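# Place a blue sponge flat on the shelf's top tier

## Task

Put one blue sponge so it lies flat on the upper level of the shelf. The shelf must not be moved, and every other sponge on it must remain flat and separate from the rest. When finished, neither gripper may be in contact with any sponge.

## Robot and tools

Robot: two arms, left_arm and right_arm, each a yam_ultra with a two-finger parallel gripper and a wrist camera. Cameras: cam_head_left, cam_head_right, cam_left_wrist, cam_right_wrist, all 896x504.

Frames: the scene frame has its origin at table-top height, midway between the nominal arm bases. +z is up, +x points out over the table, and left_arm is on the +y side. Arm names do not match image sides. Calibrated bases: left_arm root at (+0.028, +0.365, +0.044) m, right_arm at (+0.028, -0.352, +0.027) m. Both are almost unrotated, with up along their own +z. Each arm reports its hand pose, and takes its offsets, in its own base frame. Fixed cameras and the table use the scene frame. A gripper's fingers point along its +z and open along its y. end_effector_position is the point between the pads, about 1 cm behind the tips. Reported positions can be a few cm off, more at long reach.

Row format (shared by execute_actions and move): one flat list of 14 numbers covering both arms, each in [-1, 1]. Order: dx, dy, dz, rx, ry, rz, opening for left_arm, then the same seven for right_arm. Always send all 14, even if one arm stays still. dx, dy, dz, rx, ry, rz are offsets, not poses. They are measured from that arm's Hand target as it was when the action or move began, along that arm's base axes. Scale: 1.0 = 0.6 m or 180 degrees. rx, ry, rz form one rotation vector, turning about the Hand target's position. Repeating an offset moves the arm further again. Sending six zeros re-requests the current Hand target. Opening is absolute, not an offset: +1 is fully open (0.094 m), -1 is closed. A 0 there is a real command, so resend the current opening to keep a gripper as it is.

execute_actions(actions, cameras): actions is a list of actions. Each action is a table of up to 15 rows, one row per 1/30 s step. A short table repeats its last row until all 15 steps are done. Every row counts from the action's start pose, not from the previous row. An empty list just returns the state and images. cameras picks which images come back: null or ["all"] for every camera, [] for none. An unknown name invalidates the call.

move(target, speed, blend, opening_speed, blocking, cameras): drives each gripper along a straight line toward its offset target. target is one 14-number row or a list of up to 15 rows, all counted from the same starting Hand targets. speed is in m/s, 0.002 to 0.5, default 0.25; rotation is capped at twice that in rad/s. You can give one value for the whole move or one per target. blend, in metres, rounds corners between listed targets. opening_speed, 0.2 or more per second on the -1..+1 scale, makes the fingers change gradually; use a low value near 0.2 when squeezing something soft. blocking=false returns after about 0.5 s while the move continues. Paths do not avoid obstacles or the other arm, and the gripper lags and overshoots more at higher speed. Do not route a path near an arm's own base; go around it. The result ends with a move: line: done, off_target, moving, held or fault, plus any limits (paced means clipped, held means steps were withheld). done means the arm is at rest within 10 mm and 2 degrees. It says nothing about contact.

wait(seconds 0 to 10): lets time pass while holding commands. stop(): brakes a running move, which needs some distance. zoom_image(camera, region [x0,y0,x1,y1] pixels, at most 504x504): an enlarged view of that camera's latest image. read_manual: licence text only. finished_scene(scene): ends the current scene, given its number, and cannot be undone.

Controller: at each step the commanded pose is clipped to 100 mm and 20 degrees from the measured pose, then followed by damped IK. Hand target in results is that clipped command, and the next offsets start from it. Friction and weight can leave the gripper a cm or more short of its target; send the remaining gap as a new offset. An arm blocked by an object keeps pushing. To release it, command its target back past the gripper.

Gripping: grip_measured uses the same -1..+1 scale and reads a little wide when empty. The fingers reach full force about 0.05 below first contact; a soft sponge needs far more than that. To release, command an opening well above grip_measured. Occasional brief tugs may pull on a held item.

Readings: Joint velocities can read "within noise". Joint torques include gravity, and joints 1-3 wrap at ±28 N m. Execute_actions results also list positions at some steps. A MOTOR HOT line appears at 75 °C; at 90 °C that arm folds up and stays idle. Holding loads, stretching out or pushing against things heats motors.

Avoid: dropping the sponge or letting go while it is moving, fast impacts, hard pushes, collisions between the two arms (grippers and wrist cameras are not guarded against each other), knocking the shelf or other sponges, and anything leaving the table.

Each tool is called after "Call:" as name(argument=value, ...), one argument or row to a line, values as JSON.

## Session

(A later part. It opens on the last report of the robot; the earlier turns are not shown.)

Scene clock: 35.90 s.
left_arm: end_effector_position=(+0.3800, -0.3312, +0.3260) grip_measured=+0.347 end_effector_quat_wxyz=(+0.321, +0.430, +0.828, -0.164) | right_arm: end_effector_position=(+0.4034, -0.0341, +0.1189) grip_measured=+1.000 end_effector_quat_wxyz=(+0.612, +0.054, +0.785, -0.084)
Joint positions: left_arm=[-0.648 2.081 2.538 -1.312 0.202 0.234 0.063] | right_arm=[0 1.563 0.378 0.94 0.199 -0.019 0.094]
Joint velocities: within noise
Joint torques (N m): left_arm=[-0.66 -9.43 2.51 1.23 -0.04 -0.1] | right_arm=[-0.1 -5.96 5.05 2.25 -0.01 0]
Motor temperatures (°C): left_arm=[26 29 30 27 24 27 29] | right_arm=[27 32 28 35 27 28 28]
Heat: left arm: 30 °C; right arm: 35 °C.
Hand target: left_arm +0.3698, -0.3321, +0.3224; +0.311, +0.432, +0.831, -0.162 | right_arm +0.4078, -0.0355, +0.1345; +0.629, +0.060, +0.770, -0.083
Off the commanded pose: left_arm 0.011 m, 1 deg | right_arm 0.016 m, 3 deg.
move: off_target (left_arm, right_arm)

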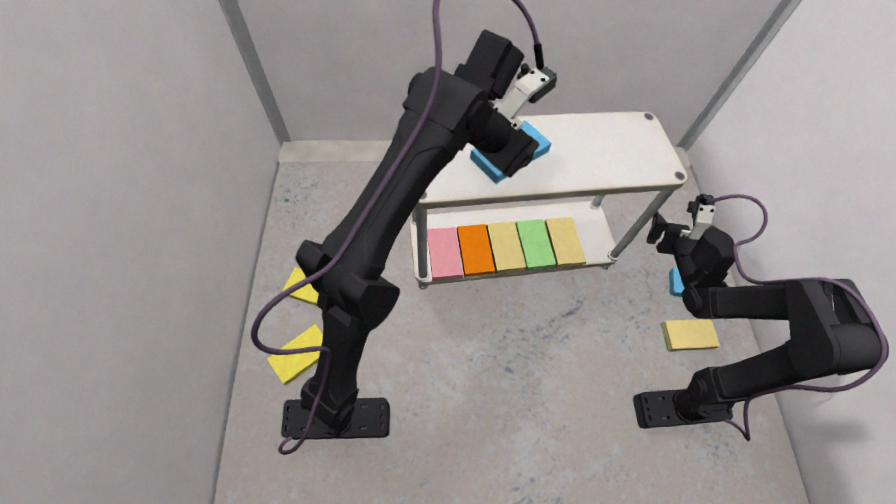

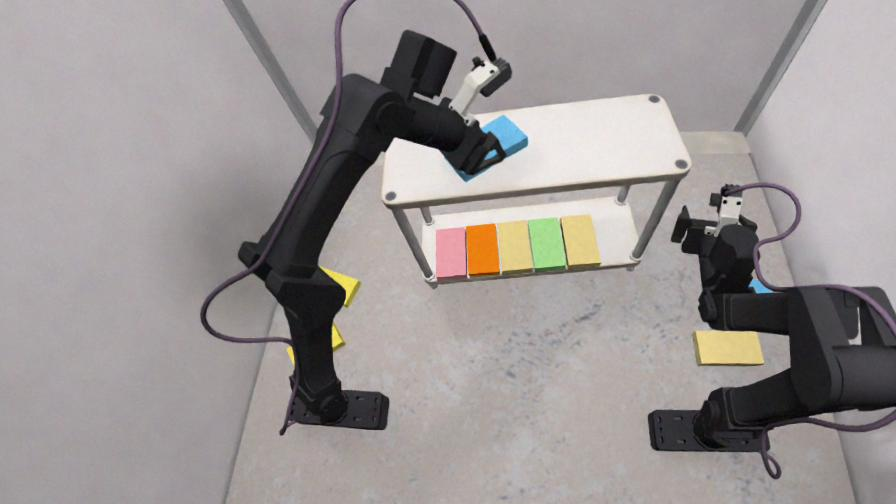

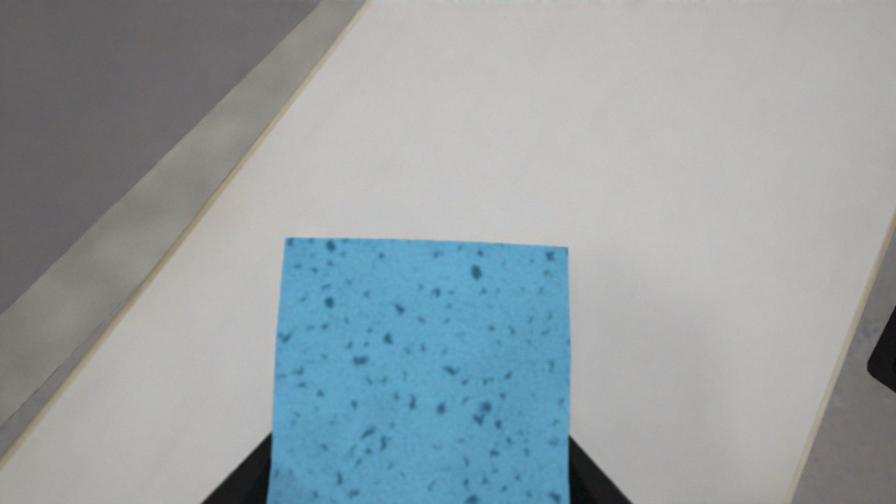

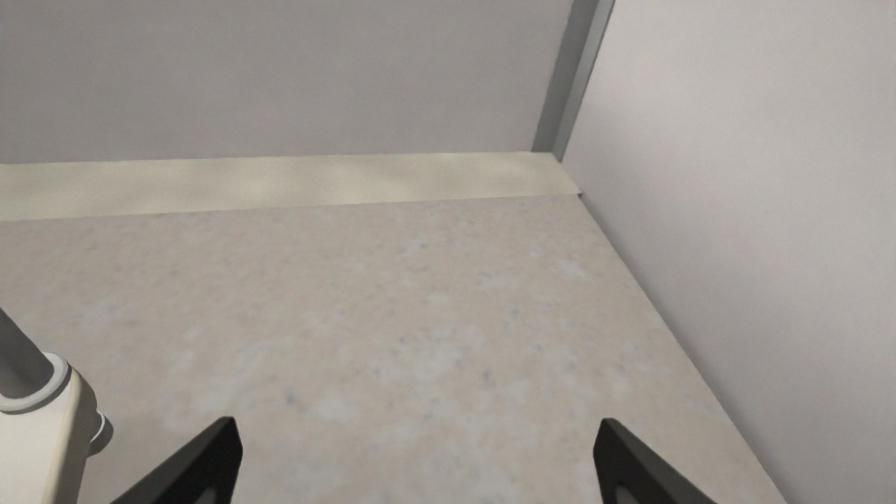

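Call:
move(
  target=[-0.005,0,-0.022,0,0,0,0.1,0,0,0,0,0,0,1],
  speed=0.04,
  cameras=["cam_head_right","cam_left_wrist"],
)

Call:
move(
  target=[-0.002,0,-0.018,0,0,0,0.1,0,0,0,0,0,0,1],
  speed=0.04,
  cameras=["cam_head_right","cam_left_wrist"],
)

Scene clock: 37.17 s.
left_arm: end_effector_position=(+0.3796, -0.3315, +0.3271) grip_measured=+0.347 end_effector_quat_wxyz=(+0.343, +0.427, +0.820, -0.166) | right_arm: end_effector_position=(+0.4034, -0.0341, +0.1189) grip_measured=+1.000 end_effector_quat_wxyz=(+0.612, +0.054, +0.785, -0.084)
Joint positions: left_arm=[-0.651 1.989 2.36 -1.18 0.195 0.231 0.063] | right_arm=[0 1.563 0.378 0.94 0.199 -0.019 0.094]
Joint velocities: within noise
Joint torques (N m): left_arm=[-0.92 -8.13 2.29 1.06 -0.03 -0.08] | right_arm=[-0.1 -5.96 5.05 2.25 -0.01 0]
Motor temperatures (°C): left_arm=[26 29 30 27 24 27 29] | right_arm=[27 32 28 35 27 28 28]
Heat: left arm: 30 °C; right arm: 35 °C.
Hand target: left_arm +0.3668, -0.3321, +0.3092; +0.311, +0.432, +0.831, -0.162 | right_arm +0.4078, -0.0355, +0.1345; +0.629, +0.060, +0.770, -0.083
Off the commanded pose: left_arm 0.022 m, 4 deg | right_arm 0.016 m, 3 deg.
move: off_target (left_arm, right_arm)
Images, in order (width x height): cam_head_right 896x504, cam_left_wrist 896x504.

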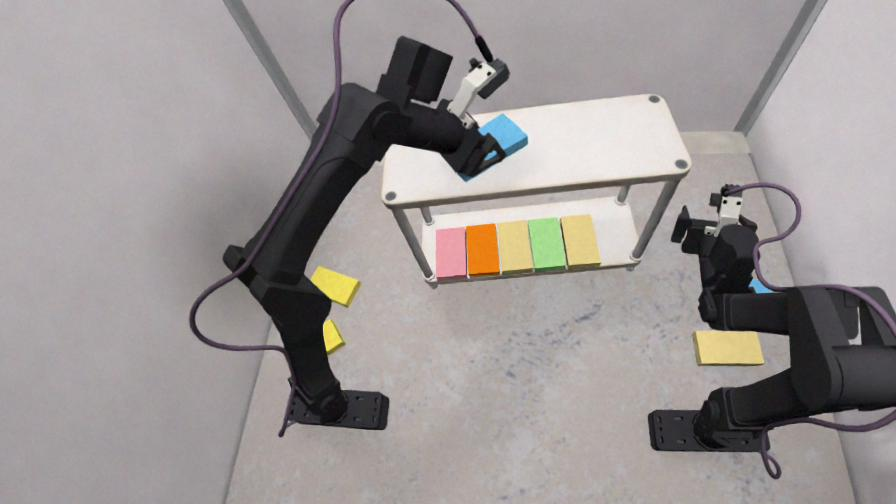

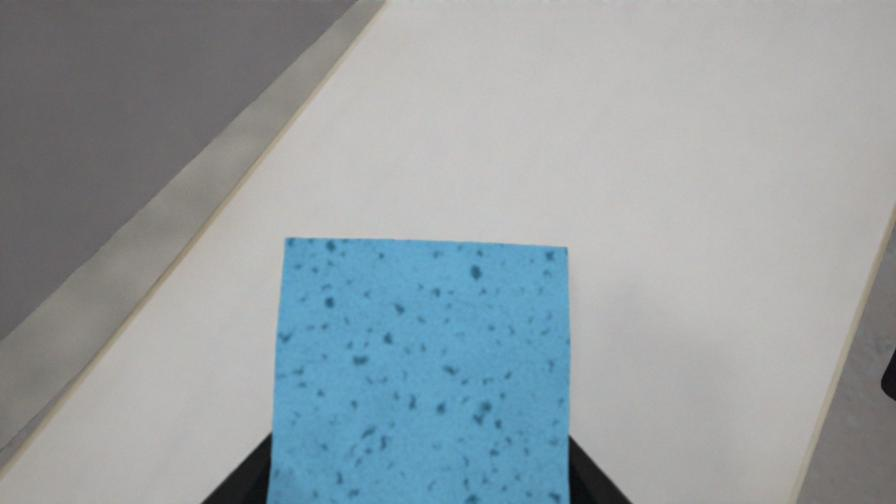

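Scene clock: 38.33 s.
left_arm: end_effector_position=(+0.3796, -0.3311, +0.3275) grip_measured=+0.347 end_effector_quat_wxyz=(+0.357, +0.424, +0.815, -0.168) | right_arm: end_effector_position=(+0.4034, -0.0341, +0.1189) grip_measured=+1.000 end_effector_quat_wxyz=(+0.612, +0.054, +0.785, -0.084)
Joint positions: left_arm=[-0.651 1.937 2.259 -1.099 0.194 0.226 0.063] | right_arm=[0 1.563 0.378 0.94 0.199 -0.019 0.094]
Joint velocities: within noise
Joint torques (N m): left_arm=[-1.05 -7.1 2.11 0.95 -0.03 -0.09] | right_arm=[-0.09 -5.94 5.05 2.25 -0.01 0]
Motor temperatures (°C): left_arm=[26 29 30 27 24 27 29] | right_arm=[27 32 28 35 27 28 28]
Heat: left arm: 30 °C; right arm: 35 °C.
Hand target: left_arm +0.3656, -0.3321, +0.2984; +0.311, +0.432, +0.831, -0.162 | right_arm +0.4078, -0.0355, +0.1345; +0.629, +0.060, +0.770, -0.083
Off the commanded pose: left_arm 0.032 m, 6 deg | right_arm 0.016 m, 3 deg.
move: off_target (left_arm, right_arm)
Images, in order (width x height): cam_head_right 896x504, cam_left_wrist 896x504.

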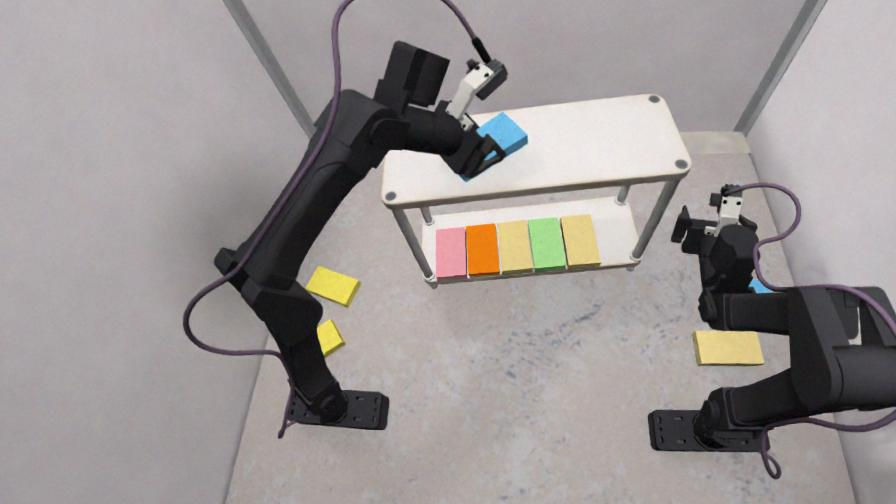

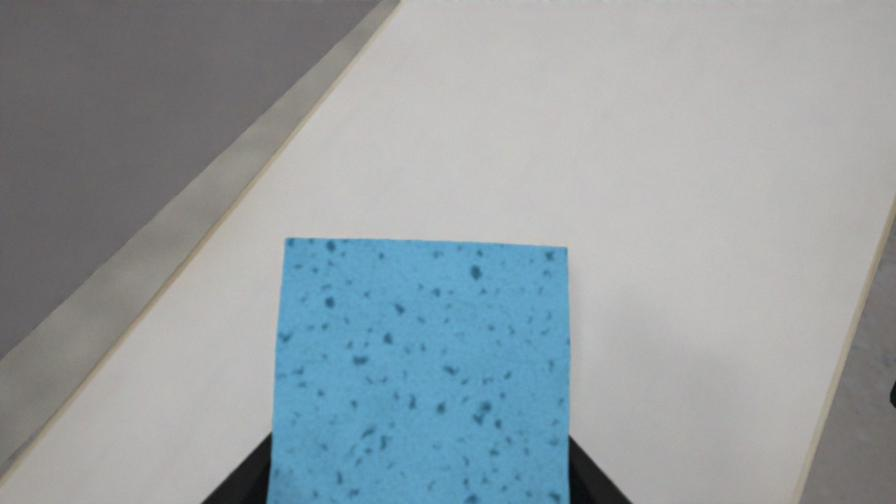

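Call:
move(
  target=[0.01,0,0.042,0,0,0,0.1,0,0,0,0,0,0,1],
  speed=0.06,
  cameras=["cam_head_right","cam_left_wrist"],
)

Scene clock: 39.77 s.
left_arm: end_effector_position=(+0.3808, -0.3317, +0.3267) grip_measured=+0.347 end_effector_quat_wxyz=(+0.330, +0.423, +0.828, -0.164) | right_arm: end_effector_position=(+0.4034, -0.0341, +0.1189) grip_measured=+1.000 end_effector_quat_wxyz=(+0.612, +0.054, +0.785, -0.084)
Joint positions: left_arm=[-0.651 2.049 2.475 -1.263 0.192 0.22 0.063] | right_arm=[0 1.563 0.378 0.94 0.199 -0.019 0.094]
Joint velocities: within noise
Joint torques (N m): left_arm=[-0.27 -6.91 7.56 0.82 0.05 -0.02] | right_arm=[-0.09 -5.96 5.05 2.25 -0.01 0]
Motor temperatures (°C): left_arm=[26 29 30 27 24 27 29] | right_arm=[27 32 28 36 27 28 28]
Heat: left arm: 30 °C; right arm: 36 °C.
Hand target: left_arm +0.3716, -0.3321, +0.3236; +0.311, +0.432, +0.831, -0.162 | right_arm +0.4078, -0.0355, +0.1345; +0.629, +0.060, +0.770, -0.083
Off the commanded pose: left_arm 0.010 m, 2 deg | right_arm 0.016 m, 3 deg.
move: off_target (right_arm)
Images, in order (width x height): cam_head_right 896x504, cam_left_wrist 896x504.

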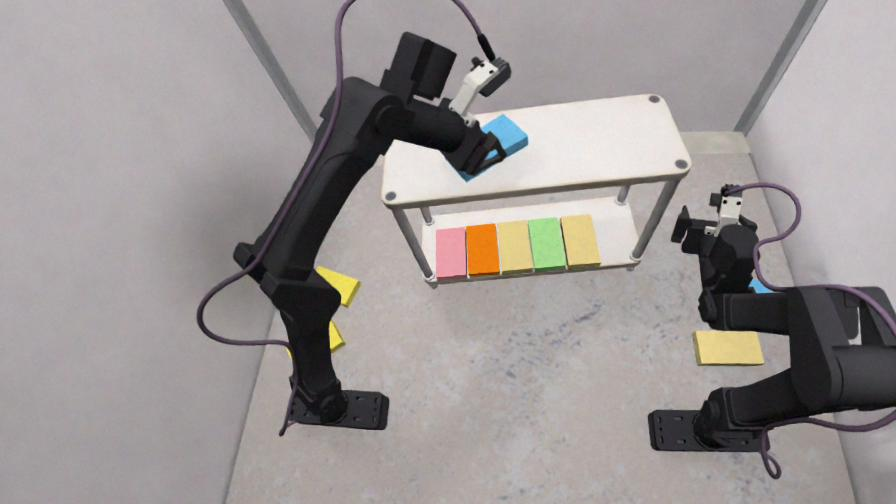

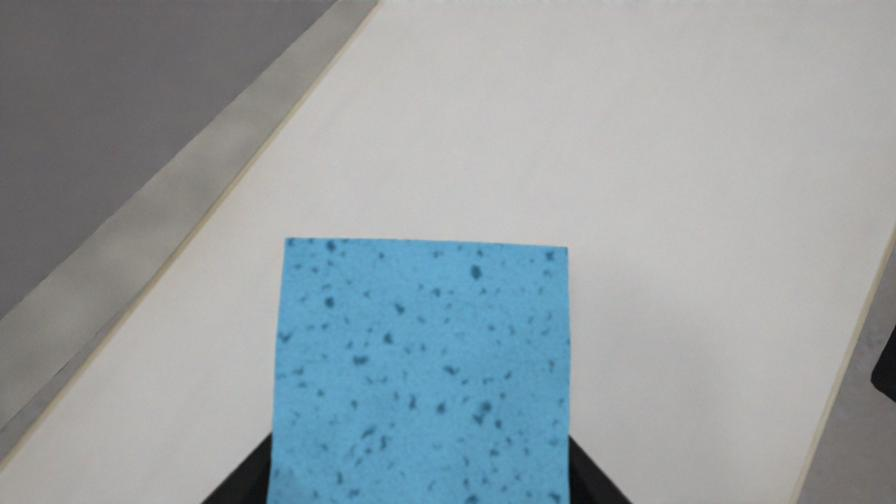

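Call:
move(
  target=[
    [0,0,0,0,0,0,0.85,0,0,0,0,0,0,1],
    [-0.08,0.1,0.13,0,0,0,0.85,0,0,0,0,0,0,1],
  ],
  speed=0.15,
  opening_speed=0.6,
  cameras=["cam_head_left","cam_head_right","cam_left_wrist"],
)

Scene clock: 43.27 s.
left_arm: end_effector_position=(+0.3381, -0.2800, +0.3903) grip_measured=+0.848 end_effector_quat_wxyz=(+0.345, +0.417, +0.825, -0.163) | right_arm: end_effector_position=(+0.4034, -0.0341, +0.1189) grip_measured=+1.000 end_effector_quat_wxyz=(+0.612, +0.054, +0.785, -0.084)
Joint positions: left_arm=[-0.61 1.977 2.696 -1.53 0.209 0.242 0.087] | right_arm=[0 1.563 0.378 0.94 0.199 -0.019 0.094]
Joint velocities: within noise
Joint torques (N m): left_arm=[0.47 -8.76 3.92 1.08 0.28 0.06] | right_arm=[-0.09 -5.96 5.04 2.25 -0.01 0]
Motor temperatures (°C): left_arm=[26 29 30 27 24 27 29] | right_arm=[27 32 28 36 27 28 28]
Heat: left arm: 30 °C; right arm: 36 °C.
Hand target: left_arm +0.3236, -0.2721, +0.4016; +0.311, +0.432, +0.831, -0.162 | right_arm +0.4078, -0.0355, +0.1345; +0.629, +0.060, +0.770, -0.083
Off the commanded pose: left_arm 0.020 m, 4 deg | right_arm 0.016 m, 3 deg.
joint sent to its limit (left arm) — joint 4 (wrist pitch), lower limit. The joint targets are off in position and orientation.
move: off_target (left_arm, right_arm)
Images, in order (width x height): cam_head_left 896x504, cam_head_right 896x504, cam_left_wrist 896x504.

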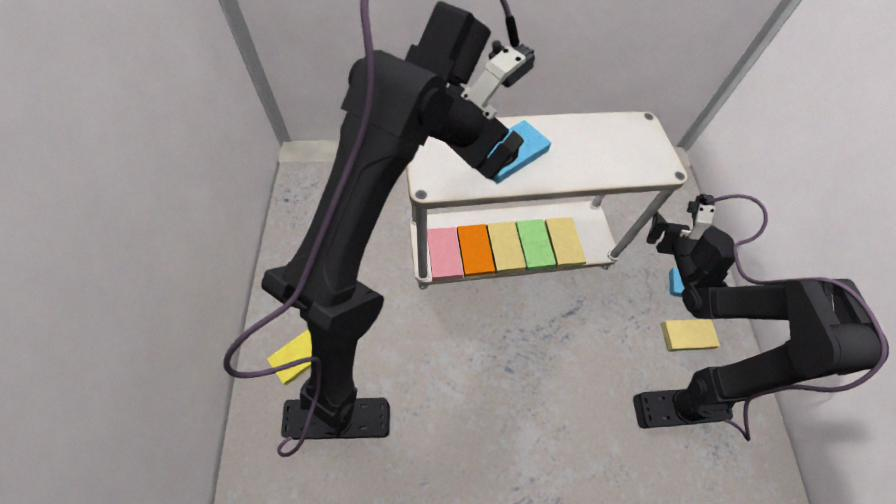

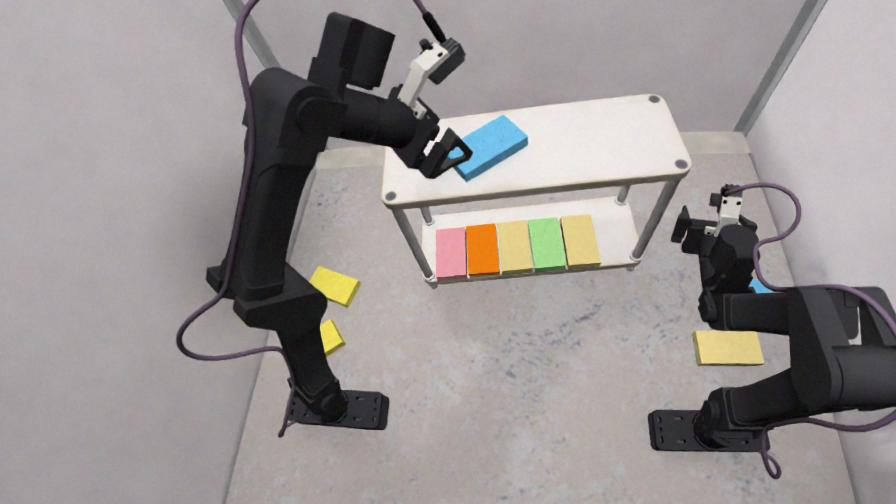

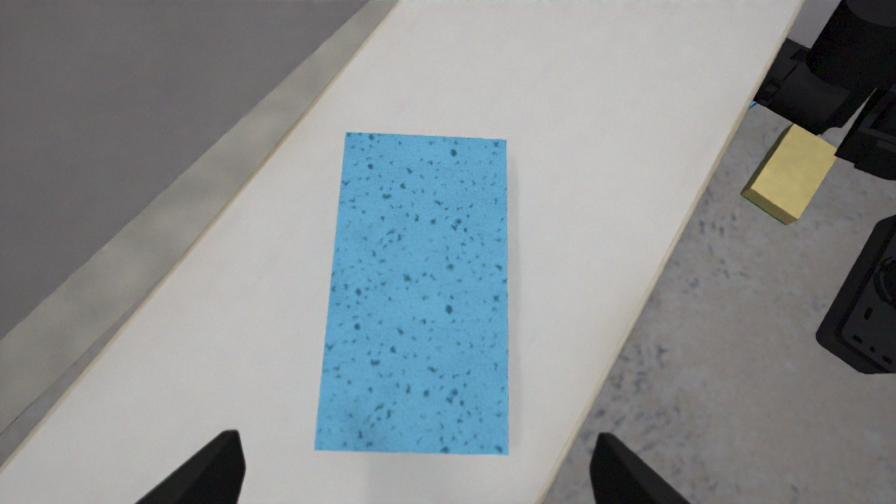

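Flat and released.

Call:
finished_scene(
  scene=2,
)

The scene is finished: the task was done.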